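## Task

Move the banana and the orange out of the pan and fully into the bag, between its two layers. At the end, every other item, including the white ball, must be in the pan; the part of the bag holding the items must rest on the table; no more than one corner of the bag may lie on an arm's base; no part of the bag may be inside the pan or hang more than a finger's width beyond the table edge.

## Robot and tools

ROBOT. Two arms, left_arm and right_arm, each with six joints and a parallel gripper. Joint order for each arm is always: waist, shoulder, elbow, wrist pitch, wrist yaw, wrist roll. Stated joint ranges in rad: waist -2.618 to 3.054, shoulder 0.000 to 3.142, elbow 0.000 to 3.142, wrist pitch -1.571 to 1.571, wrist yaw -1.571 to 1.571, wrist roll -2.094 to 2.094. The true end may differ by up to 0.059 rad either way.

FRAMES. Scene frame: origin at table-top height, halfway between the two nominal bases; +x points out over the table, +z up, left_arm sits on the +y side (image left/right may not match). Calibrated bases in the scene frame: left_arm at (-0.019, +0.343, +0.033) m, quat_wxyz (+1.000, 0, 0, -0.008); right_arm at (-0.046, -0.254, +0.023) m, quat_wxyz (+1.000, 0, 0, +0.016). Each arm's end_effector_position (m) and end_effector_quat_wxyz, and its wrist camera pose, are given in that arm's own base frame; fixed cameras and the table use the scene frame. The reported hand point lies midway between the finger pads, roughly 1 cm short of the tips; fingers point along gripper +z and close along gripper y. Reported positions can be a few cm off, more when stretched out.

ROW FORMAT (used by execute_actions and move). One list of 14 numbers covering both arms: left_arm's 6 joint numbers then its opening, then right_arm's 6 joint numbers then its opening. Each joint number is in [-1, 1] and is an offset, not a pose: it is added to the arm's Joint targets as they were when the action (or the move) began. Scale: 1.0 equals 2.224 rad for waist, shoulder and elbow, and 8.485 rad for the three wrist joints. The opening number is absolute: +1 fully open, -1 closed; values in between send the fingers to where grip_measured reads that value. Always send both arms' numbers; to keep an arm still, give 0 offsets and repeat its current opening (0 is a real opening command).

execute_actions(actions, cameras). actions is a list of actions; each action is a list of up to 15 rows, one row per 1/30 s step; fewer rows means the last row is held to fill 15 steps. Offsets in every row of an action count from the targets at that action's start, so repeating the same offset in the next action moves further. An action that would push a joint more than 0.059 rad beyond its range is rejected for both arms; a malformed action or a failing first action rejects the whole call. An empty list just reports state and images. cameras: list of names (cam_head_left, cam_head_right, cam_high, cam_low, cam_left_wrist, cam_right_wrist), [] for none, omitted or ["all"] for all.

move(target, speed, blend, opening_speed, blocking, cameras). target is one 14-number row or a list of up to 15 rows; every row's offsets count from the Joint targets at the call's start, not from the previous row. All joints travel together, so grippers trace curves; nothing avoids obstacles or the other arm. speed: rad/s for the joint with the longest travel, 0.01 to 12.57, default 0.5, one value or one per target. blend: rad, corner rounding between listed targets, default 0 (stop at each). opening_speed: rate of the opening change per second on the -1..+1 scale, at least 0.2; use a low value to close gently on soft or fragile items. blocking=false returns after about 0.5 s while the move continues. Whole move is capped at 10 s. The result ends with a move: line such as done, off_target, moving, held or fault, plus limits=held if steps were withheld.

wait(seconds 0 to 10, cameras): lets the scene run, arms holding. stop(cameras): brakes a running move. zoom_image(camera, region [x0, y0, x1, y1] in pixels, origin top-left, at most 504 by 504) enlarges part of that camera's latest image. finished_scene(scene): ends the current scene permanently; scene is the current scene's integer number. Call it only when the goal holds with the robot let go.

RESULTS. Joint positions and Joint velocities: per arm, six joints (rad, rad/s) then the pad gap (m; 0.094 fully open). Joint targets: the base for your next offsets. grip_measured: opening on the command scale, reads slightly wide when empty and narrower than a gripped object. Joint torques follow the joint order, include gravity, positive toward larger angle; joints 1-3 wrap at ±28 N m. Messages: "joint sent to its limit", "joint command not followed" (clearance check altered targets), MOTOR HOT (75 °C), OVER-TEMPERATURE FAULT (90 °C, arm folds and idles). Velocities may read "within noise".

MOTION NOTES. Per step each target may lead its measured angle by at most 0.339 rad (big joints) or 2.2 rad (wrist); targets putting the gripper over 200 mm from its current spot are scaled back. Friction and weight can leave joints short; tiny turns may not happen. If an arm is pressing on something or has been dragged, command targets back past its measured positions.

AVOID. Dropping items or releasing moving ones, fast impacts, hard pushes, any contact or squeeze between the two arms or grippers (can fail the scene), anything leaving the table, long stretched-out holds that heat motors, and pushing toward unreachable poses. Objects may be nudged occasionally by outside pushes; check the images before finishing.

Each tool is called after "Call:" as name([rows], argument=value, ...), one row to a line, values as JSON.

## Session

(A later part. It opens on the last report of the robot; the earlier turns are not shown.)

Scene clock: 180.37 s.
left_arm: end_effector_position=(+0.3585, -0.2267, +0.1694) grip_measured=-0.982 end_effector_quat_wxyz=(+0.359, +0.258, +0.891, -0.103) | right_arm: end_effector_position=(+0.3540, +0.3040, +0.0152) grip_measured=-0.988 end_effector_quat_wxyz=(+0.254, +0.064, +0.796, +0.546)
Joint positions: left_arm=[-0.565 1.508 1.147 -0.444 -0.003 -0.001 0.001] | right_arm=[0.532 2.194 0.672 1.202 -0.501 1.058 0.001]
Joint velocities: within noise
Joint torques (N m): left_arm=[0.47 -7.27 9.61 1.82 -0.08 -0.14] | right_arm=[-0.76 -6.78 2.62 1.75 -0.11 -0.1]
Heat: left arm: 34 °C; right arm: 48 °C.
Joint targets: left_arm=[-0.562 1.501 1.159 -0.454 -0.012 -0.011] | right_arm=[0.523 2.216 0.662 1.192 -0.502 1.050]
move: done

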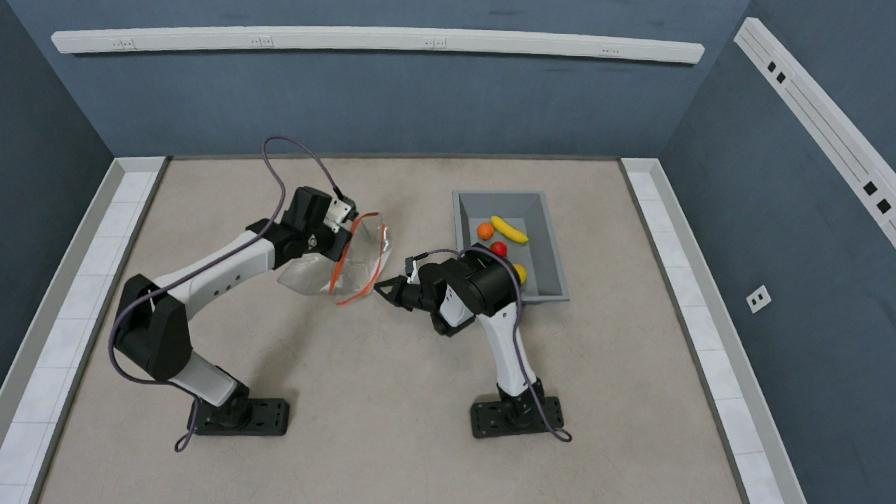

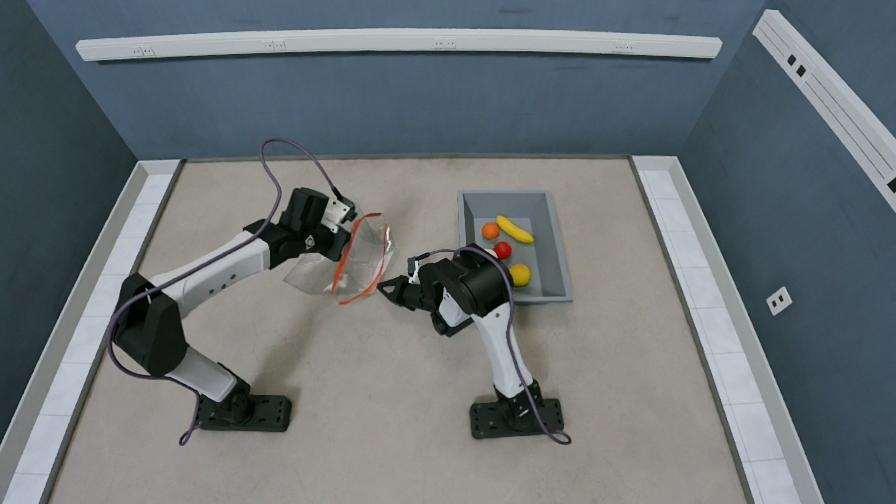

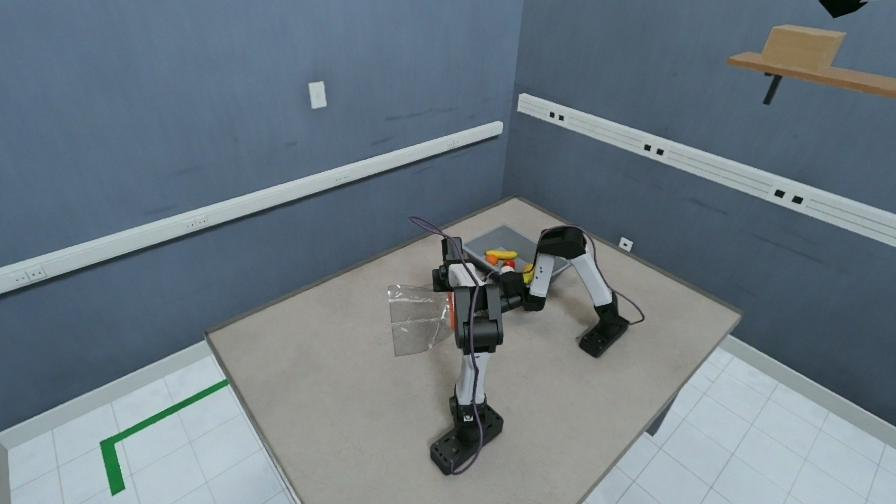

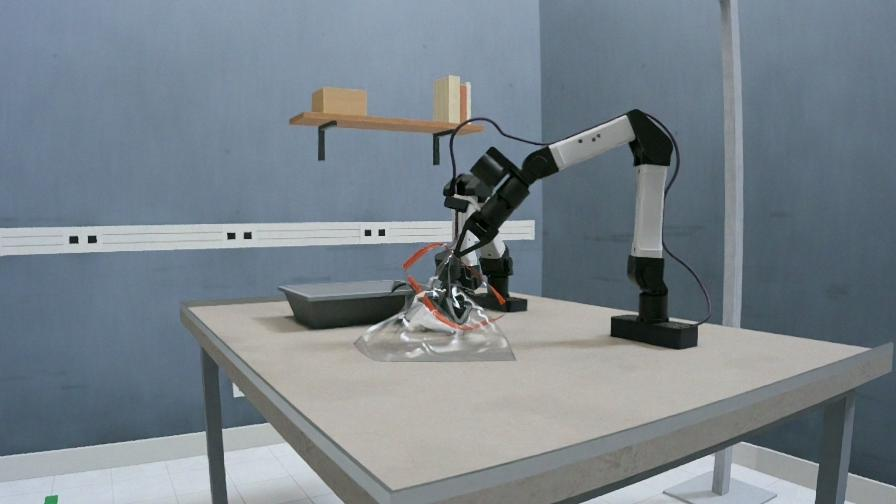

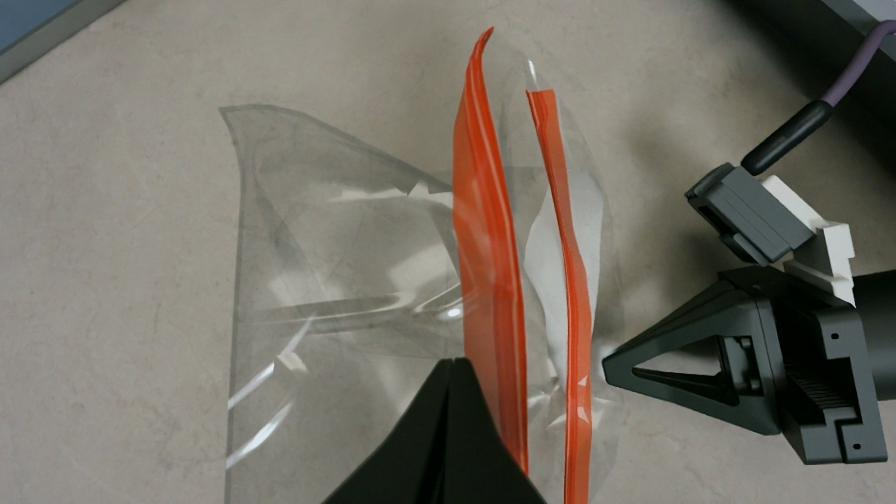

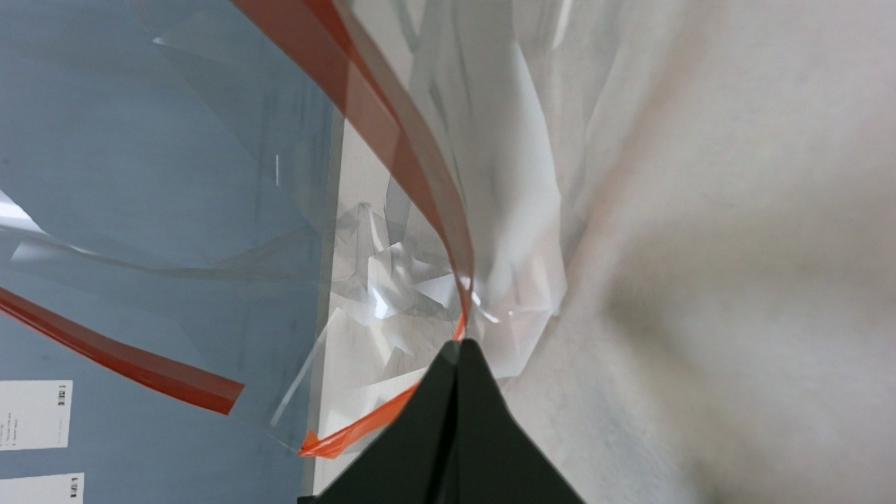

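Call:
move(target=[0,0,0,0,0,0,-1,-0.0243,0.0243,-0.0814,0.0337,0,0,-1], speed=0.3, cameras=["cam_right_wrist","cam_left_wrist","cam_low","cam_head_right"])

Call:
zoom_image(camera="cam_low", region=[340, 220, 540, 380])

Scene clock: 182.30 s.
left_arm: end_effector_position=(+0.3585, -0.2267, +0.1694) grip_measured=-0.982 end_effector_quat_wxyz=(+0.359, +0.258, +0.891, -0.103) | right_arm: end_effector_position=(+0.3357, +0.2670, +0.0226) grip_measured=-0.988 end_effector_quat_wxyz=(+0.305, +0.065, +0.766, +0.563)
Joint positions: left_arm=[-0.565 1.508 1.147 -0.444 -0.003 -0.001 0.001] | right_arm=[0.478 2.24 0.497 1.535 -0.501 1.058 0.001]
Joint velocities: within noise
Joint torques (N m): left_arm=[0.49 -7.24 9.58 1.82 -0.08 -0.15] | right_arm=[-0.85 -5.16 0.77 1.31 -0.08 -0.11]
Heat: left arm: 34 °C; right arm: 48 °C.
Joint targets: left_arm=[-0.562 1.501 1.159 -0.454 -0.012 -0.011] | right_arm=[0.469 2.270 0.481 1.477 -0.502 1.050]
move: off_target (right_arm); right_arm: the wrist pitch is farthest, 0.057 rad from its target
Images, in order (width x height): cam_head_right 896x504, cam_low 896x504, cam_left_wrist 896x504, cam_right_wrist 896x504.

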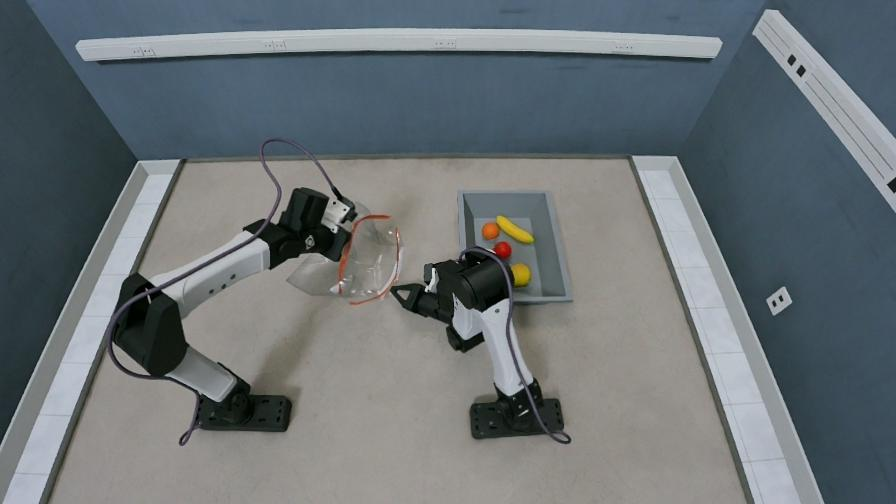

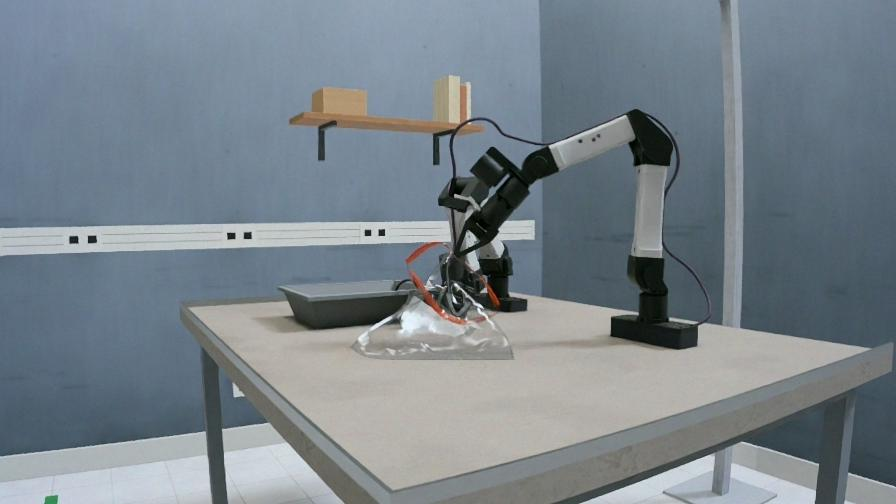

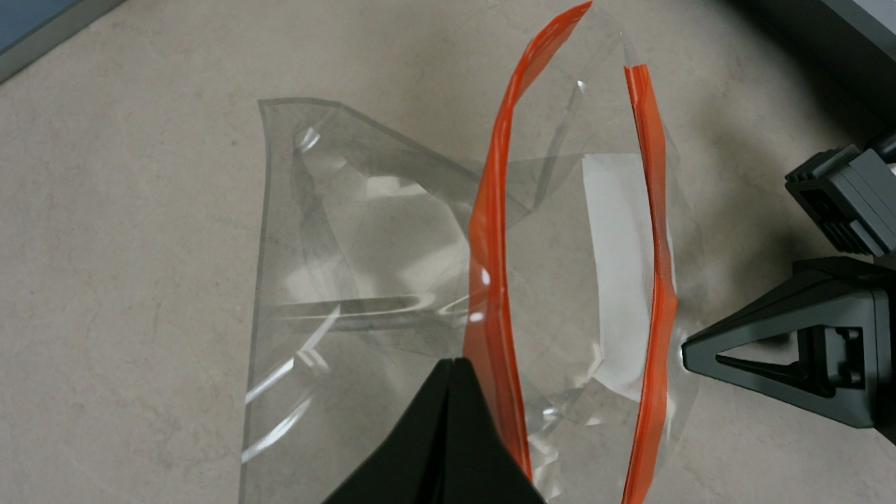

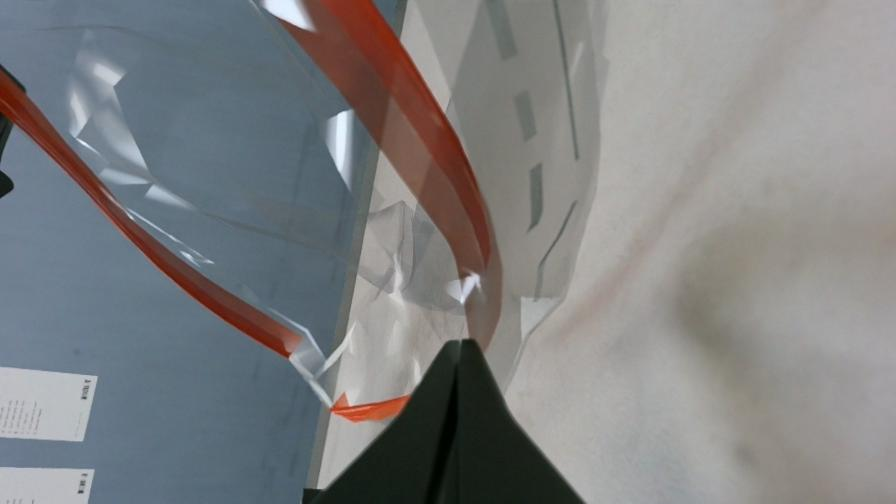

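Scaled by 2.520 from the camera's 896x504 image, which has a finer 1280x720 frame.

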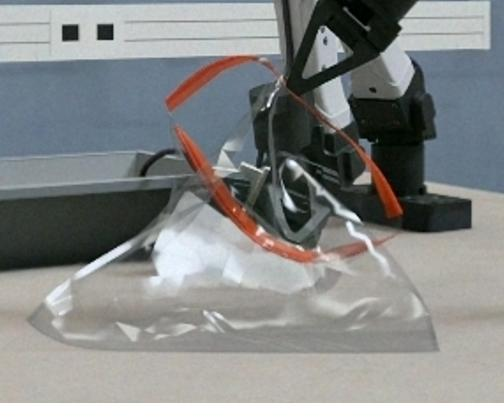

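Call:
move(target=[0,0,0,0,0,0,-1,0,0.02,0,0,0,0,-1], speed=0.2, cameras=["cam_left_wrist","cam_low","cam_right_wrist"])

Call:
zoom_image(camera="cam_low", region=[340, 220, 540, 380])

Scene clock: 183.37 s.
left_arm: end_effector_position=(+0.3585, -0.2267, +0.1694) grip_measured=-0.982 end_effector_quat_wxyz=(+0.359, +0.258, +0.891, -0.103) | right_arm: end_effector_position=(+0.3341, +0.2674, +0.0228) grip_measured=-0.988 end_effector_quat_wxyz=(+0.308, +0.060, +0.762, +0.567)
Joint positions: left_arm=[-0.565 1.508 1.147 -0.444 -0.003 -0.001 0.001] | right_arm=[0.478 2.258 0.495 1.57 -0.509 1.058 0.001]
Joint velocities: within noise
Joint torques (N m): left_arm=[0.49 -7.25 9.59 1.82 -0.08 -0.14] | right_arm=[-0.87 -2.85 0.87 0.96 0 -0.1]
Heat: left arm: 34 °C; right arm: 47 °C.
Joint targets: left_arm=[-0.562 1.501 1.159 -0.454 -0.012 -0.011] | right_arm=[0.469 2.315 0.482 1.478 -0.502 1.049]
move: off_target (right_arm); right_arm: the wrist pitch is farthest, 0.093 rad from its target
Images, in order (width x height): cam_low 896x504, cam_left_wrist 896x504, cam_right_wrist 896x504.

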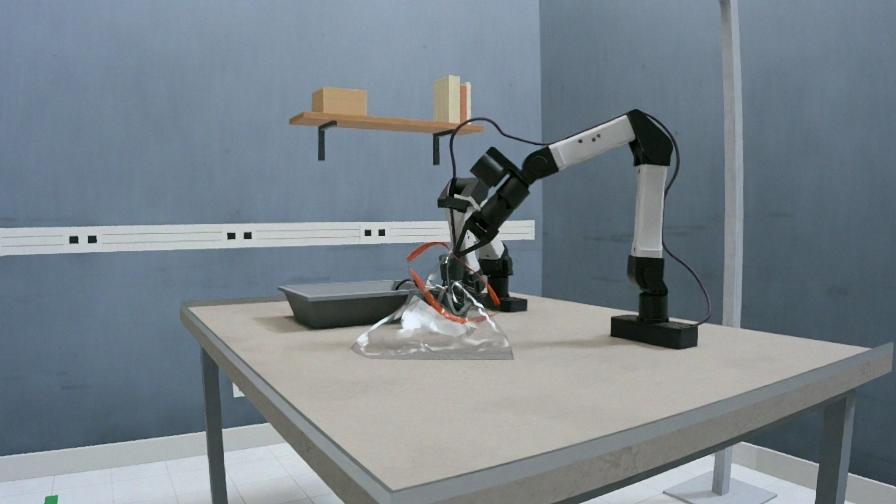

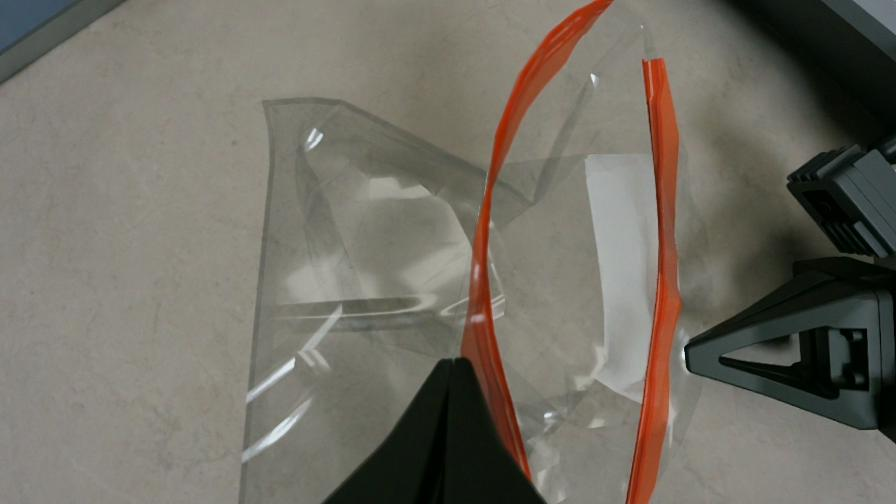

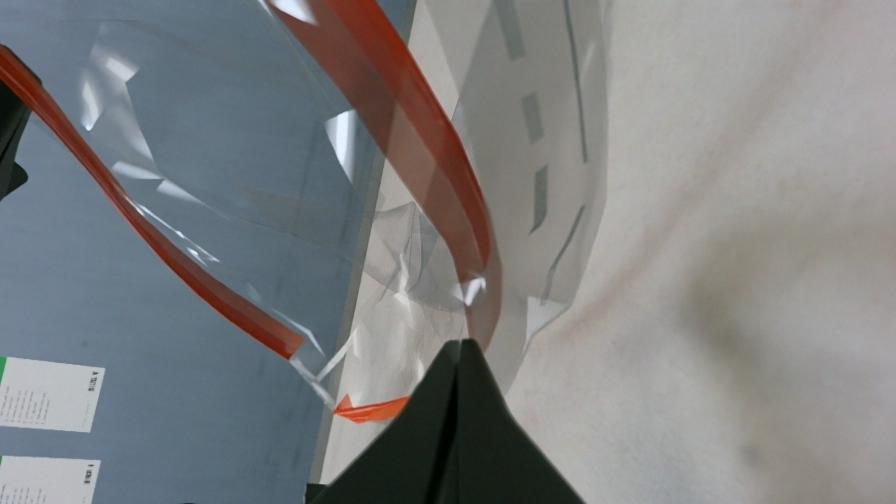

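Scaled by 2.520 from the camera's 896x504 image, which has a finer 1280x720 frame.

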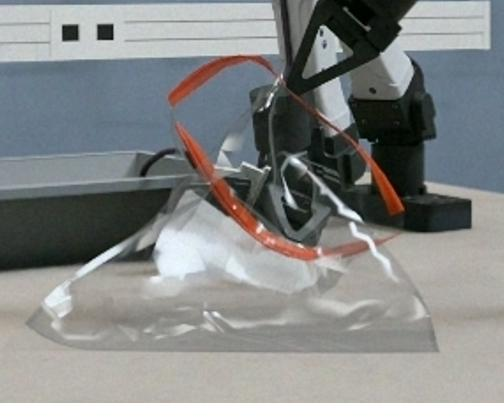

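Call:
move([
  [0,0,0,0,0,0,-1,0,-0.026,0,0.009,0,0,-1],
  [0,0,0,0,0,0,-1,0,-0.026,0,0.009,0,0,-0.5],
], speed=0.2, opening_speed=0.6, cameras=["cam_left_wrist","cam_low","cam_right_wrist"])

Call:
zoom_image(camera="cam_low", region=[340, 220, 540, 380])

Scene clock: 185.40 s.
left_arm: end_effector_position=(+0.3585, -0.2267, +0.1694) grip_measured=-0.982 end_effector_quat_wxyz=(+0.359, +0.258, +0.891, -0.103) | right_arm: end_effector_position=(+0.3343, +0.2675, +0.0240) grip_measured=-0.501 end_effector_quat_wxyz=(+0.309, +0.059, +0.760, +0.568)
Joint positions: left_arm=[-0.565 1.508 1.147 -0.444 -0.003 -0.001 0.001] | right_arm=[0.478 2.256 0.495 1.573 -0.509 1.058 0.023]
Joint velocities: within noise
Joint torques (N m): left_arm=[0.49 -7.25 9.61 1.82 -0.09 -0.14] | right_arm=[-0.87 -7.79 0.87 1.7 -0.01 -0.11]
Heat: left arm: 34 °C; right arm: 47 °C.
Joint targets: left_arm=[-0.562 1.501 1.159 -0.454 -0.012 -0.011] | right_arm=[0.469 2.257 0.482 1.554 -0.502 1.049]
move: done
Images, in order (width x height): cam_low 896x504, cam_left_wrist 896x504, cam_right_wrist 896x504.

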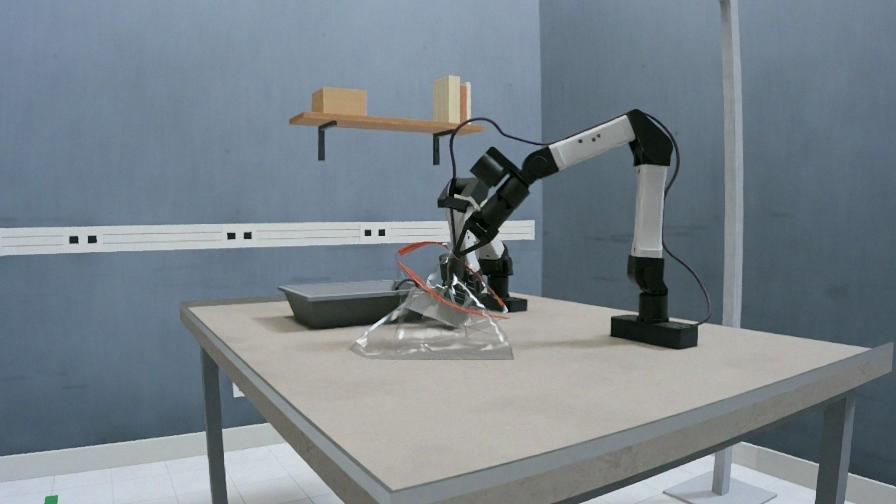

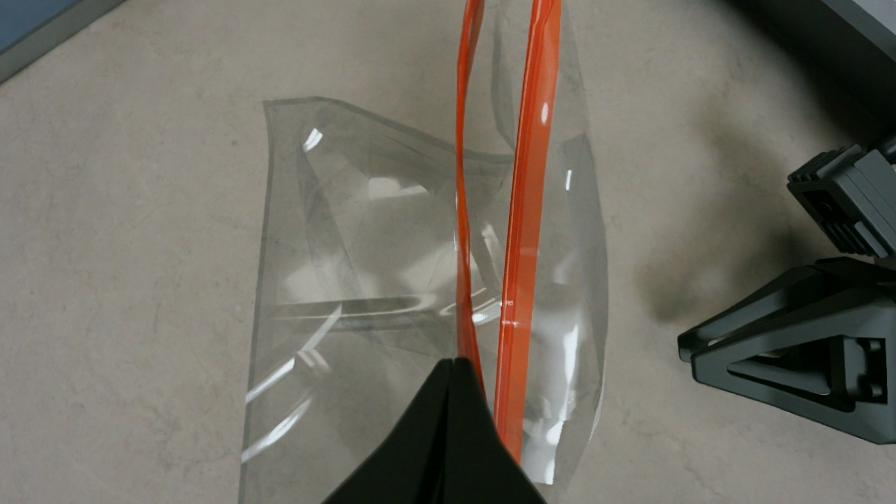

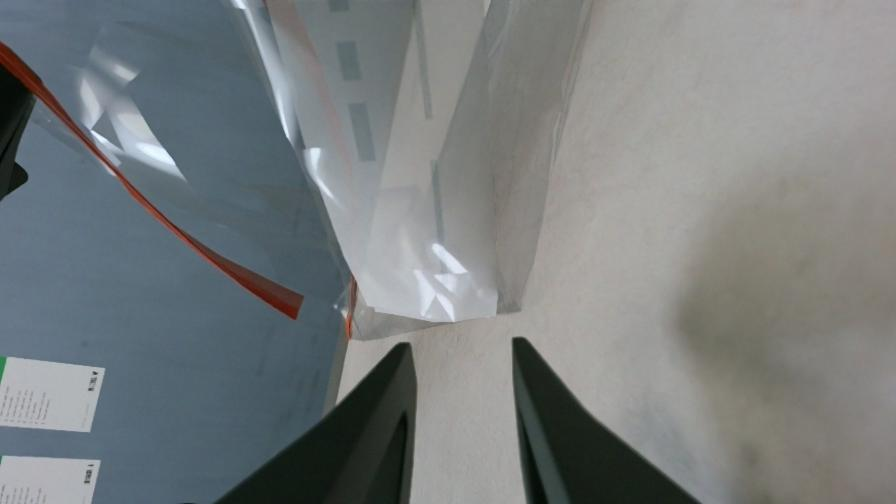

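Scaled by 2.520 from the camera's 896x504 image, which has a finer 1280x720 frame.

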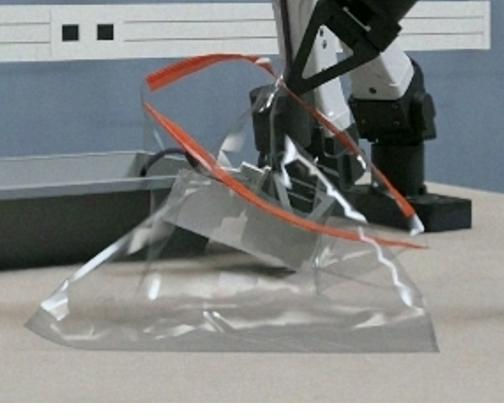

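Call:
move(target=[0.0474,0,0.004,0,0,0,-1,-0.06,-0.02,-0.05,0,0,0,-0.5], speed=0.3, cameras=["cam_left_wrist","cam_low","cam_right_wrist","cam_head_right"])

Call:
zoom_image(camera="cam_low", region=[340, 220, 540, 380])

Scene clock: 186.63 s.
left_arm: end_effector_position=(+0.3805, -0.1875, +0.1694) grip_measured=-0.982 end_effector_quat_wxyz=(+0.364, +0.210, +0.903, -0.083) | right_arm: end_effector_position=(+0.3394, +0.2134, +0.0188) grip_measured=-0.501 end_effector_quat_wxyz=(+0.324, +0.119, +0.770, +0.537)
Joint positions: left_arm=[-0.46 1.508 1.147 -0.444 -0.004 -0.001 0.001] | right_arm=[0.35 2.208 0.389 1.573 -0.512 1.058 0.023]
Joint velocities: within noise
Joint torques (N m): left_arm=[0.47 -7.28 10.5 1.82 -0.07 -0.14] | right_arm=[-1.31 -6.8 0.12 1.7 0.02 -0.11]
Heat: left arm: 34 °C; right arm: 47 °C.
Joint targets: left_arm=[-0.456 1.501 1.168 -0.454 -0.012 -0.011] | right_arm=[0.336 2.212 0.370 1.554 -0.502 1.049]
move: done
Images, in order (width x height): cam_head_right 896x504, cam_low 896x504, cam_left_wrist 896x504, cam_right_wrist 896x504.

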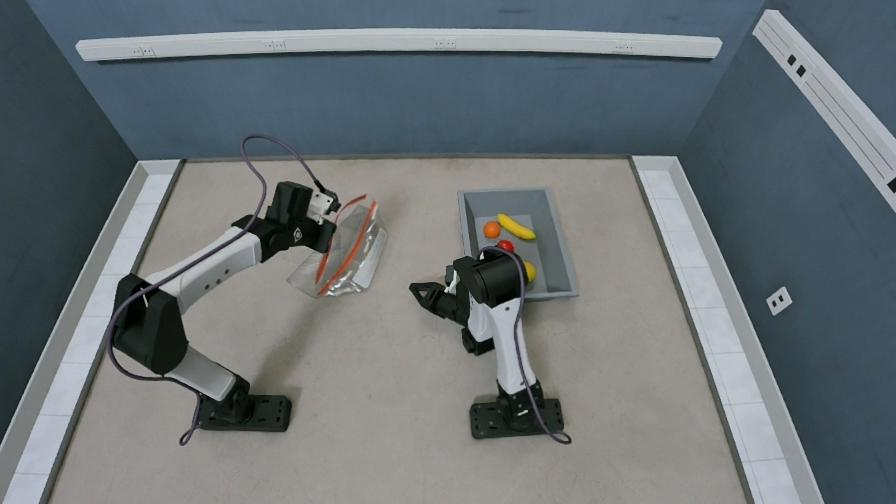

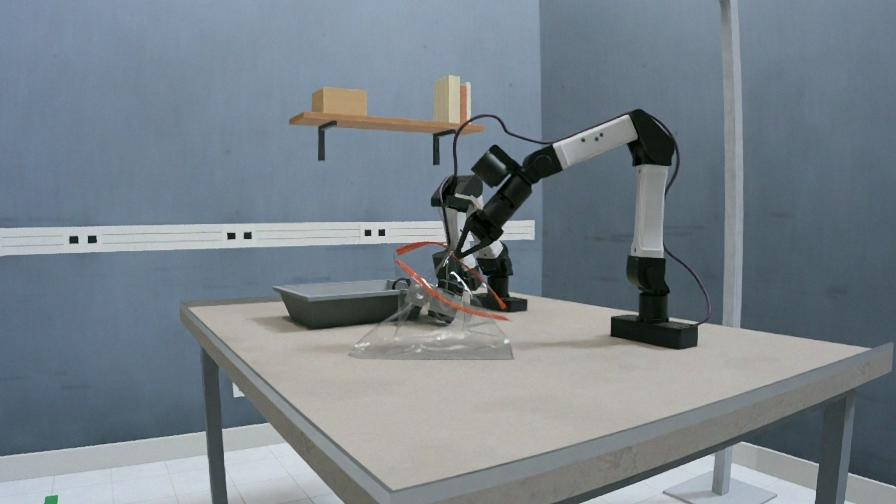

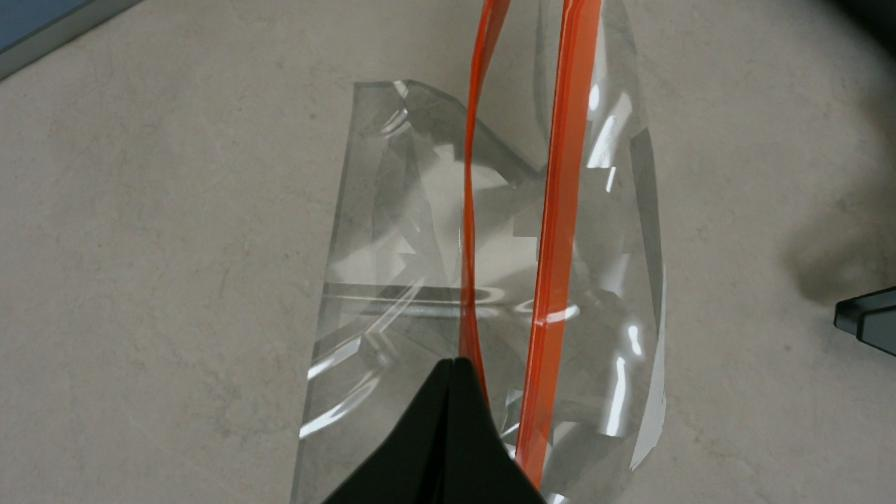

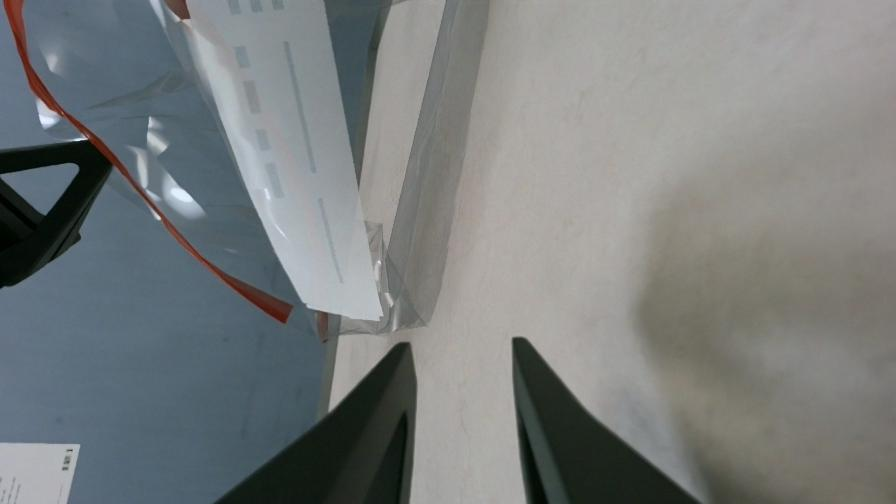

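Scaled by 2.520 from the camera's 896x504 image, which has a finer 1280x720 frame.

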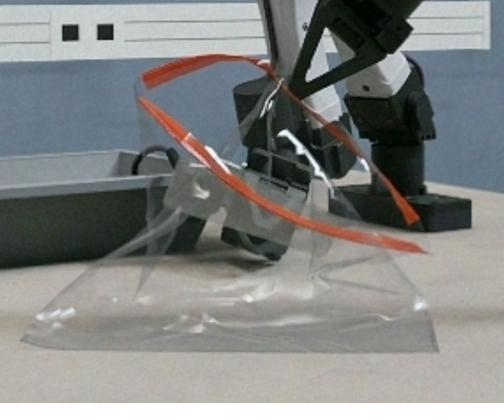

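Call:
move(target=[0.045,0,0,0,0,0,-1,0,0,0,0,0,0,-0.5], speed=0.3, cameras=["cam_left_wrist","cam_low","cam_right_wrist","cam_head_right"])

Call:
zoom_image(camera="cam_low", region=[340, 220, 540, 380])

Call:
zoom_image(camera="cam_head_right", region=[270, 170, 420, 310])

Scene clock: 187.73 s.
left_arm: end_effector_position=(+0.3974, -0.1484, +0.1694) grip_measured=-0.982 end_effector_quat_wxyz=(+0.368, +0.165, +0.913, -0.065) | right_arm: end_effector_position=(+0.3394, +0.2134, +0.0188) grip_measured=-0.501 end_effector_quat_wxyz=(+0.324, +0.119, +0.770, +0.537)
Joint positions: left_arm=[-0.359 1.508 1.147 -0.444 -0.004 -0.001 0.001] | right_arm=[0.35 2.208 0.389 1.573 -0.512 1.058 0.023]
Joint velocities: within noise
Joint torques (N m): left_arm=[0.44 -7.25 10.47 1.83 -0.07 -0.13] | right_arm=[-1.32 -6.78 0.09 1.69 0.02 -0.11]
Heat: left arm: 34 °C; right arm: 47 °C.
Joint targets: left_arm=[-0.356 1.501 1.168 -0.454 -0.012 -0.011] | right_arm=[0.336 2.212 0.370 1.554 -0.502 1.049]
move: done
Images, in order (width x height): cam_head_right 896x504, cam_low 896x504, cam_left_wrist 896x504, cam_right_wrist 896x504.

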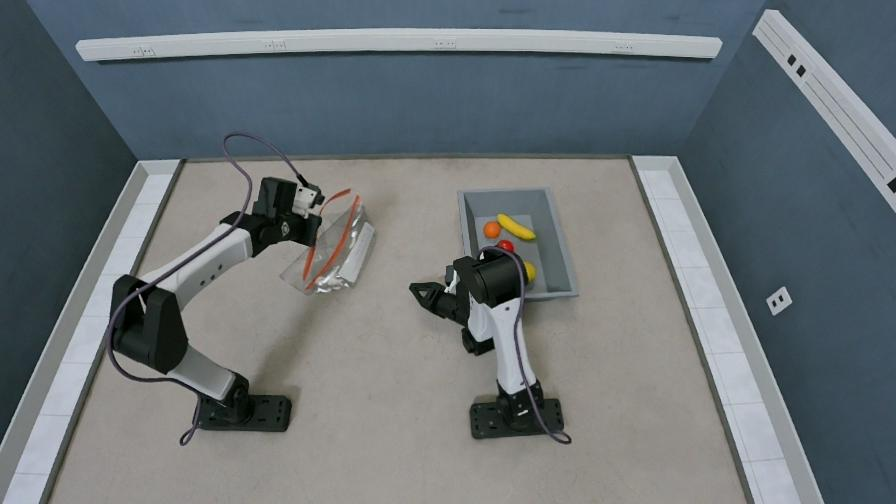

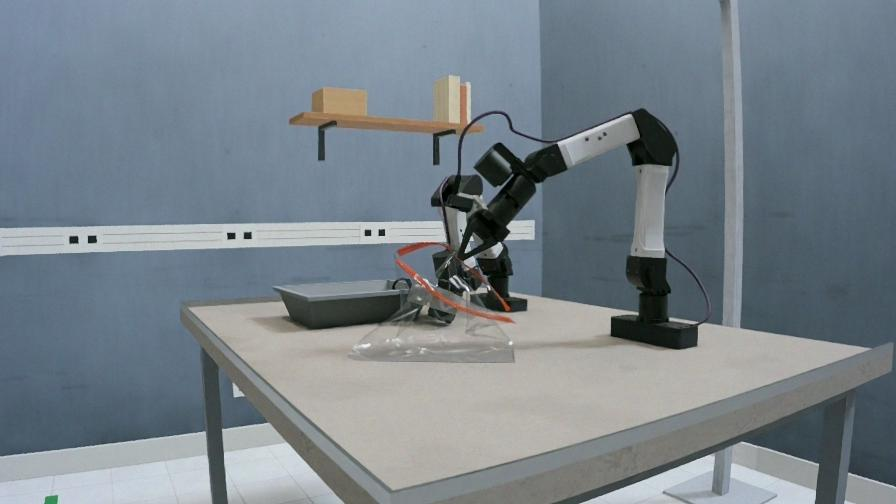

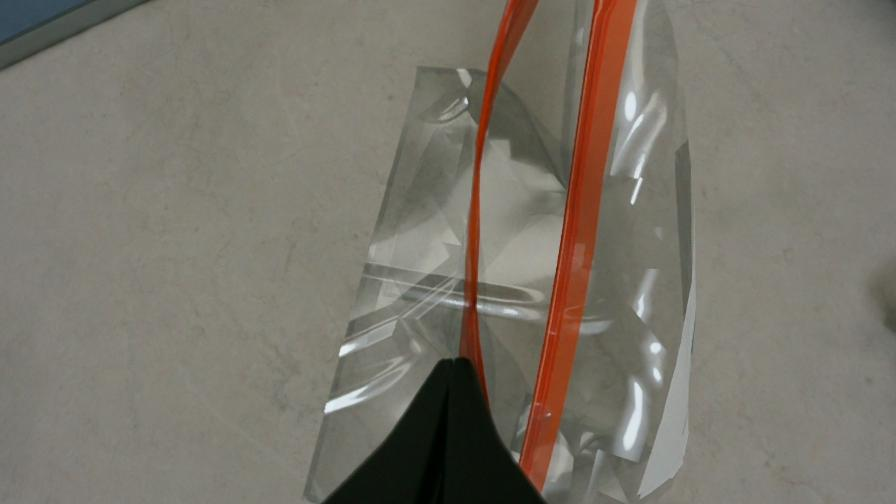

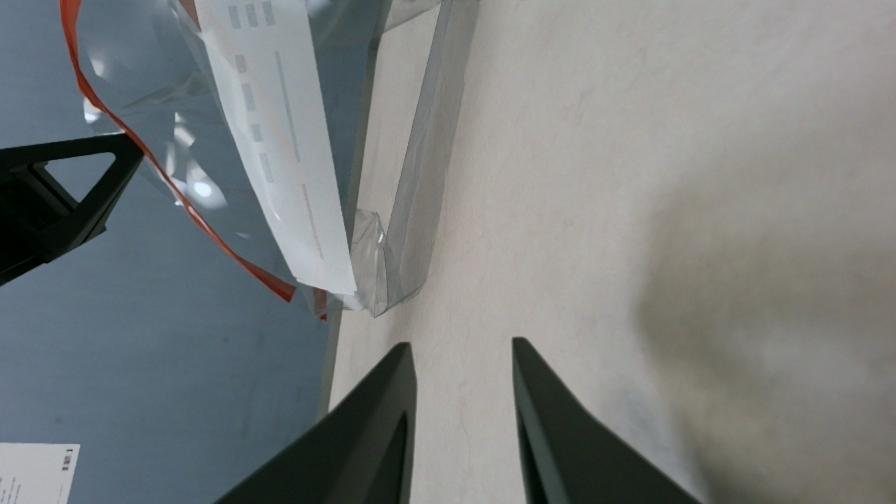

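Scaled by 2.520 from the camera's 896x504 image, which has a finer 1280x720 frame.

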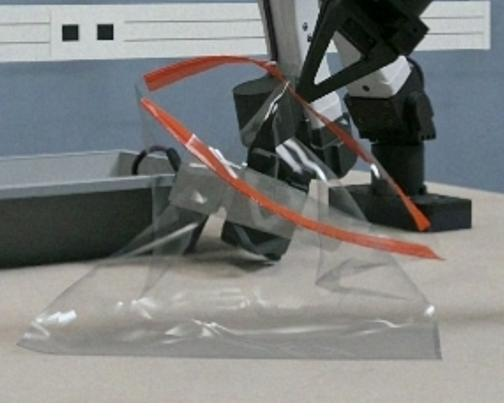

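Scaled by 3.360 from the camera's 896x504 image, which has a finer 1280x720 frame.

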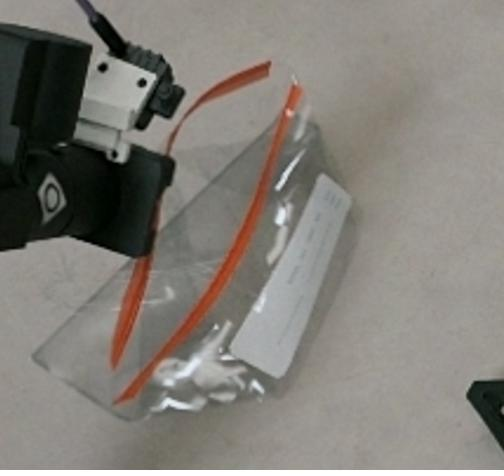

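Call:
move(target=[0.04,0,0,0,0,0,-1,0,0,0,0,0,0,-0.5], speed=0.3, cameras=["cam_left_wrist","cam_low","cam_head_right"])

Call:
zoom_image(camera="cam_low", region=[340, 220, 540, 380])

Call:
zoom_image(camera="cam_head_right", region=[270, 170, 420, 310])

Scene clock: 189.10 s.
left_arm: end_effector_position=(+0.4090, -0.1124, +0.1694) grip_measured=-0.982 end_effector_quat_wxyz=(+0.371, +0.124, +0.919, -0.048) | right_arm: end_effector_position=(+0.3394, +0.2134, +0.0188) grip_measured=-0.501 end_effector_quat_wxyz=(+0.324, +0.119, +0.770, +0.537)
Joint positions: left_arm=[-0.27 1.508 1.147 -0.444 -0.005 -0.001 0.001] | right_arm=[0.35 2.208 0.389 1.573 -0.512 1.058 0.023]
Joint velocities: within noise
Joint torques (N m): left_arm=[0.49 -7.23 10.5 1.83 -0.06 -0.14] | right_arm=[-1.31 -6.79 0.12 1.69 0.01 -0.11]
Heat: left arm: 34 °C; right arm: 46 °C.
Joint targets: left_arm=[-0.267 1.501 1.168 -0.454 -0.012 -0.011] | right_arm=[0.336 2.212 0.370 1.554 -0.502 1.049]
move: done
Images, in order (width x height): cam_head_right 896x504, cam_low 896x504, cam_left_wrist 896x504.

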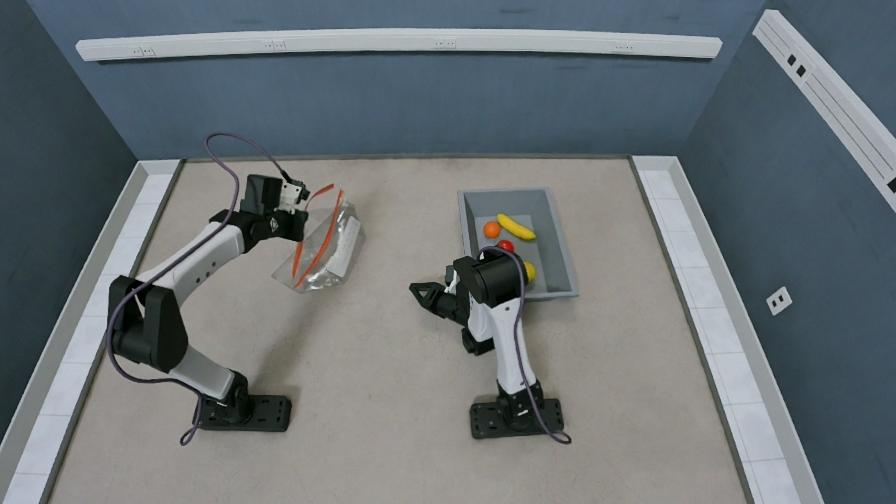

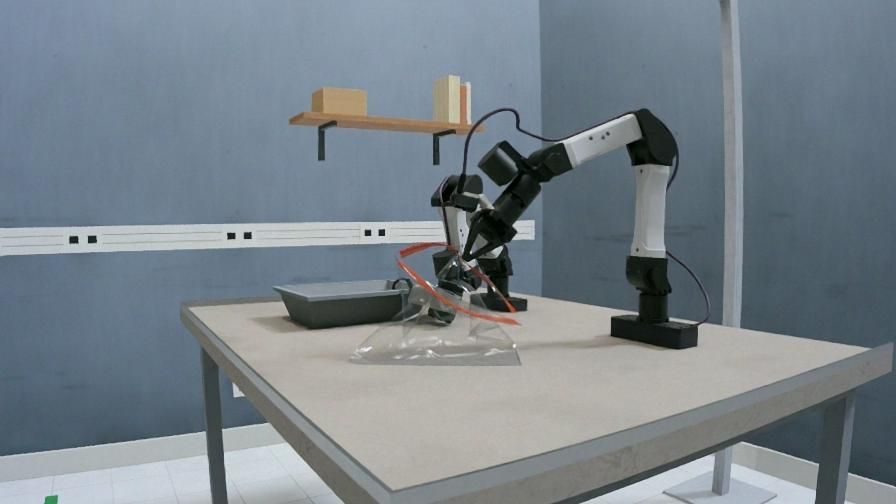

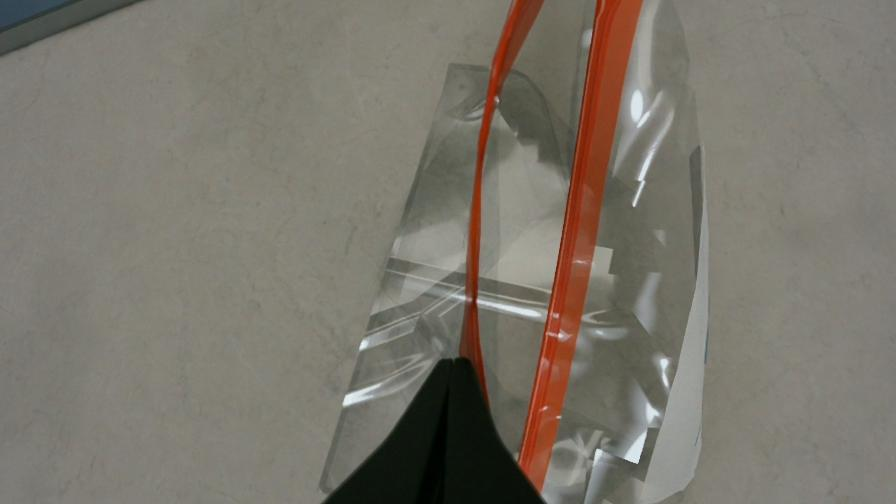

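Scaled by 2.520 from the camera's 896x504 image, which has a finer 1280x720 frame.

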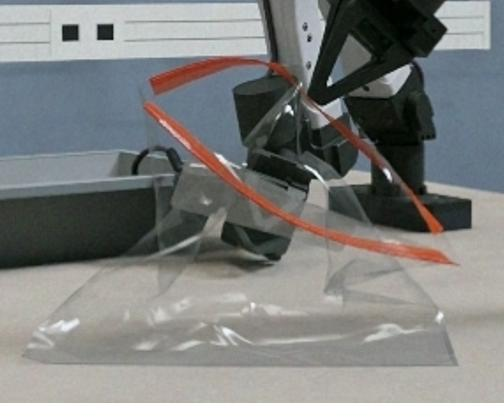

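Scaled by 3.360 from the camera's 896x504 image, which has a finer 1280x720 frame.

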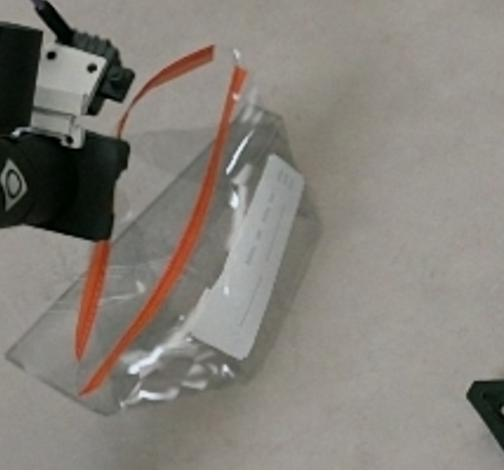

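Call:
move([
  [0,0,0,0,0,0,-1,0,-0.11,0.08,-0.03,0,0,-0.5],
  [0,0,0,0,0,0,-1,-0.1012,-0.125,0.5827,-0.2929,0.0592,-0.1238,0.5],
  [0,0,0,0,0,0,-1,-0.1578,0.012,0.7307,-0.2909,0.0592,-0.1238,0.5],
], speed=1.0, blend=[0.05,0.05,0], cameras=["cam_right_wrist","cam_low","cam_head_right"])

Scene clock: 196.30 s.
left_arm: end_effector_position=(+0.4090, -0.1124, +0.1694) grip_measured=-0.982 end_effector_quat_wxyz=(+0.371, +0.124, +0.919, -0.048) | right_arm: end_effector_position=(+0.5268, -0.0098, +0.0856) grip_measured=+0.499 end_effector_quat_wxyz=(+0.190, +0.012, +0.982, +0.001)
Joint positions: left_arm=[-0.27 1.508 1.147 -0.444 -0.005 -0.001 0.001] | right_arm=[-0.02 2.237 1.968 -0.92 -0.004 0.006 0.07]
Joint velocities: within noise
Joint torques (N m): left_arm=[0.43 -7.32 10.45 1.82 -0.06 -0.14] | right_arm=[0.65 -11.96 9.42 1.07 0.02 -0.04]
Heat: left arm: 35 °C; right arm: 47 °C.
Joint targets: left_arm=[-0.267 1.501 1.168 -0.454 -0.012 -0.011] | right_arm=[-0.015 2.239 1.995 -0.914 0.000 -0.001]
move: done; blend cut to 0 rad at target 2; target 2's new numbers were sent with right_arm's shoulder 0.043 rad from that target
Images, in order (width x height): cam_head_right 896x504, cam_low 896x504, cam_right_wrist 896x504.

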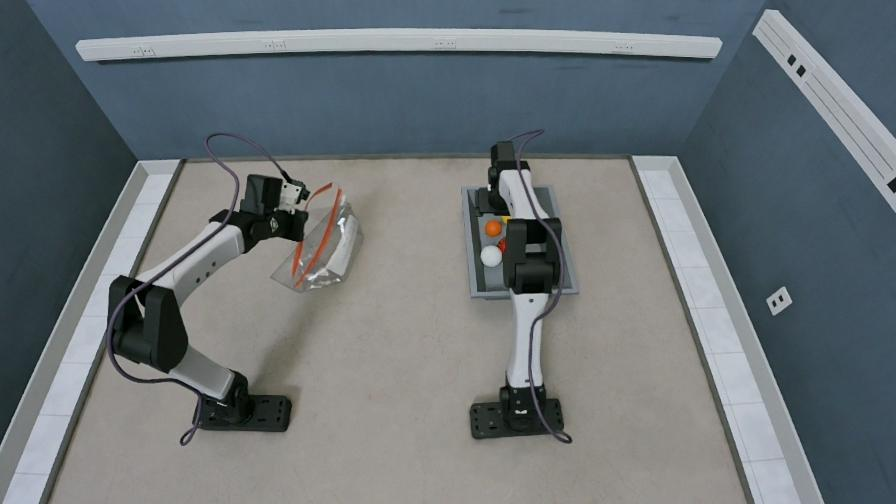

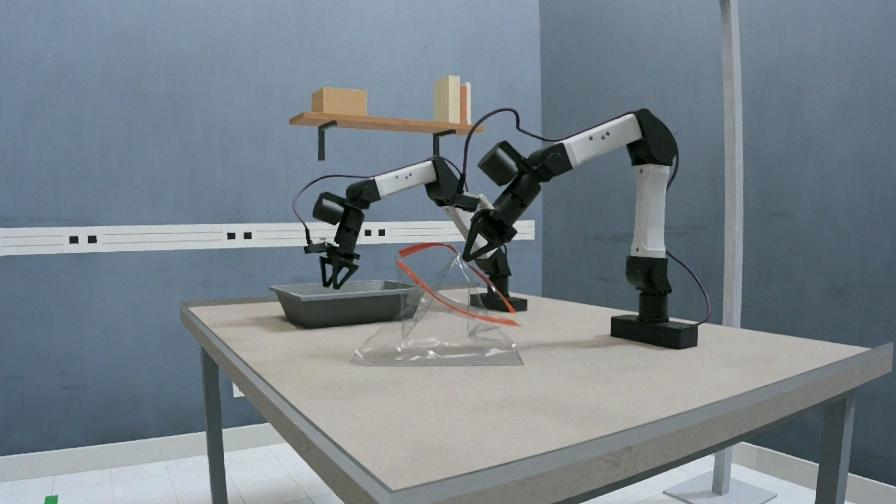

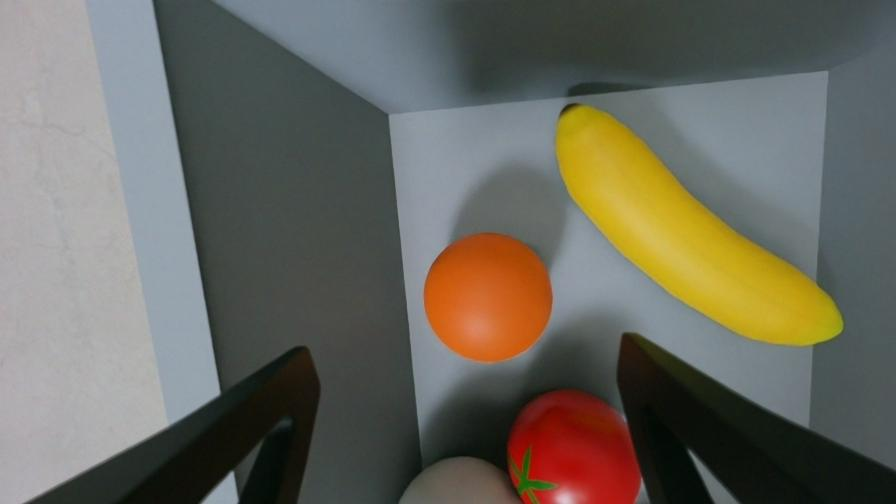

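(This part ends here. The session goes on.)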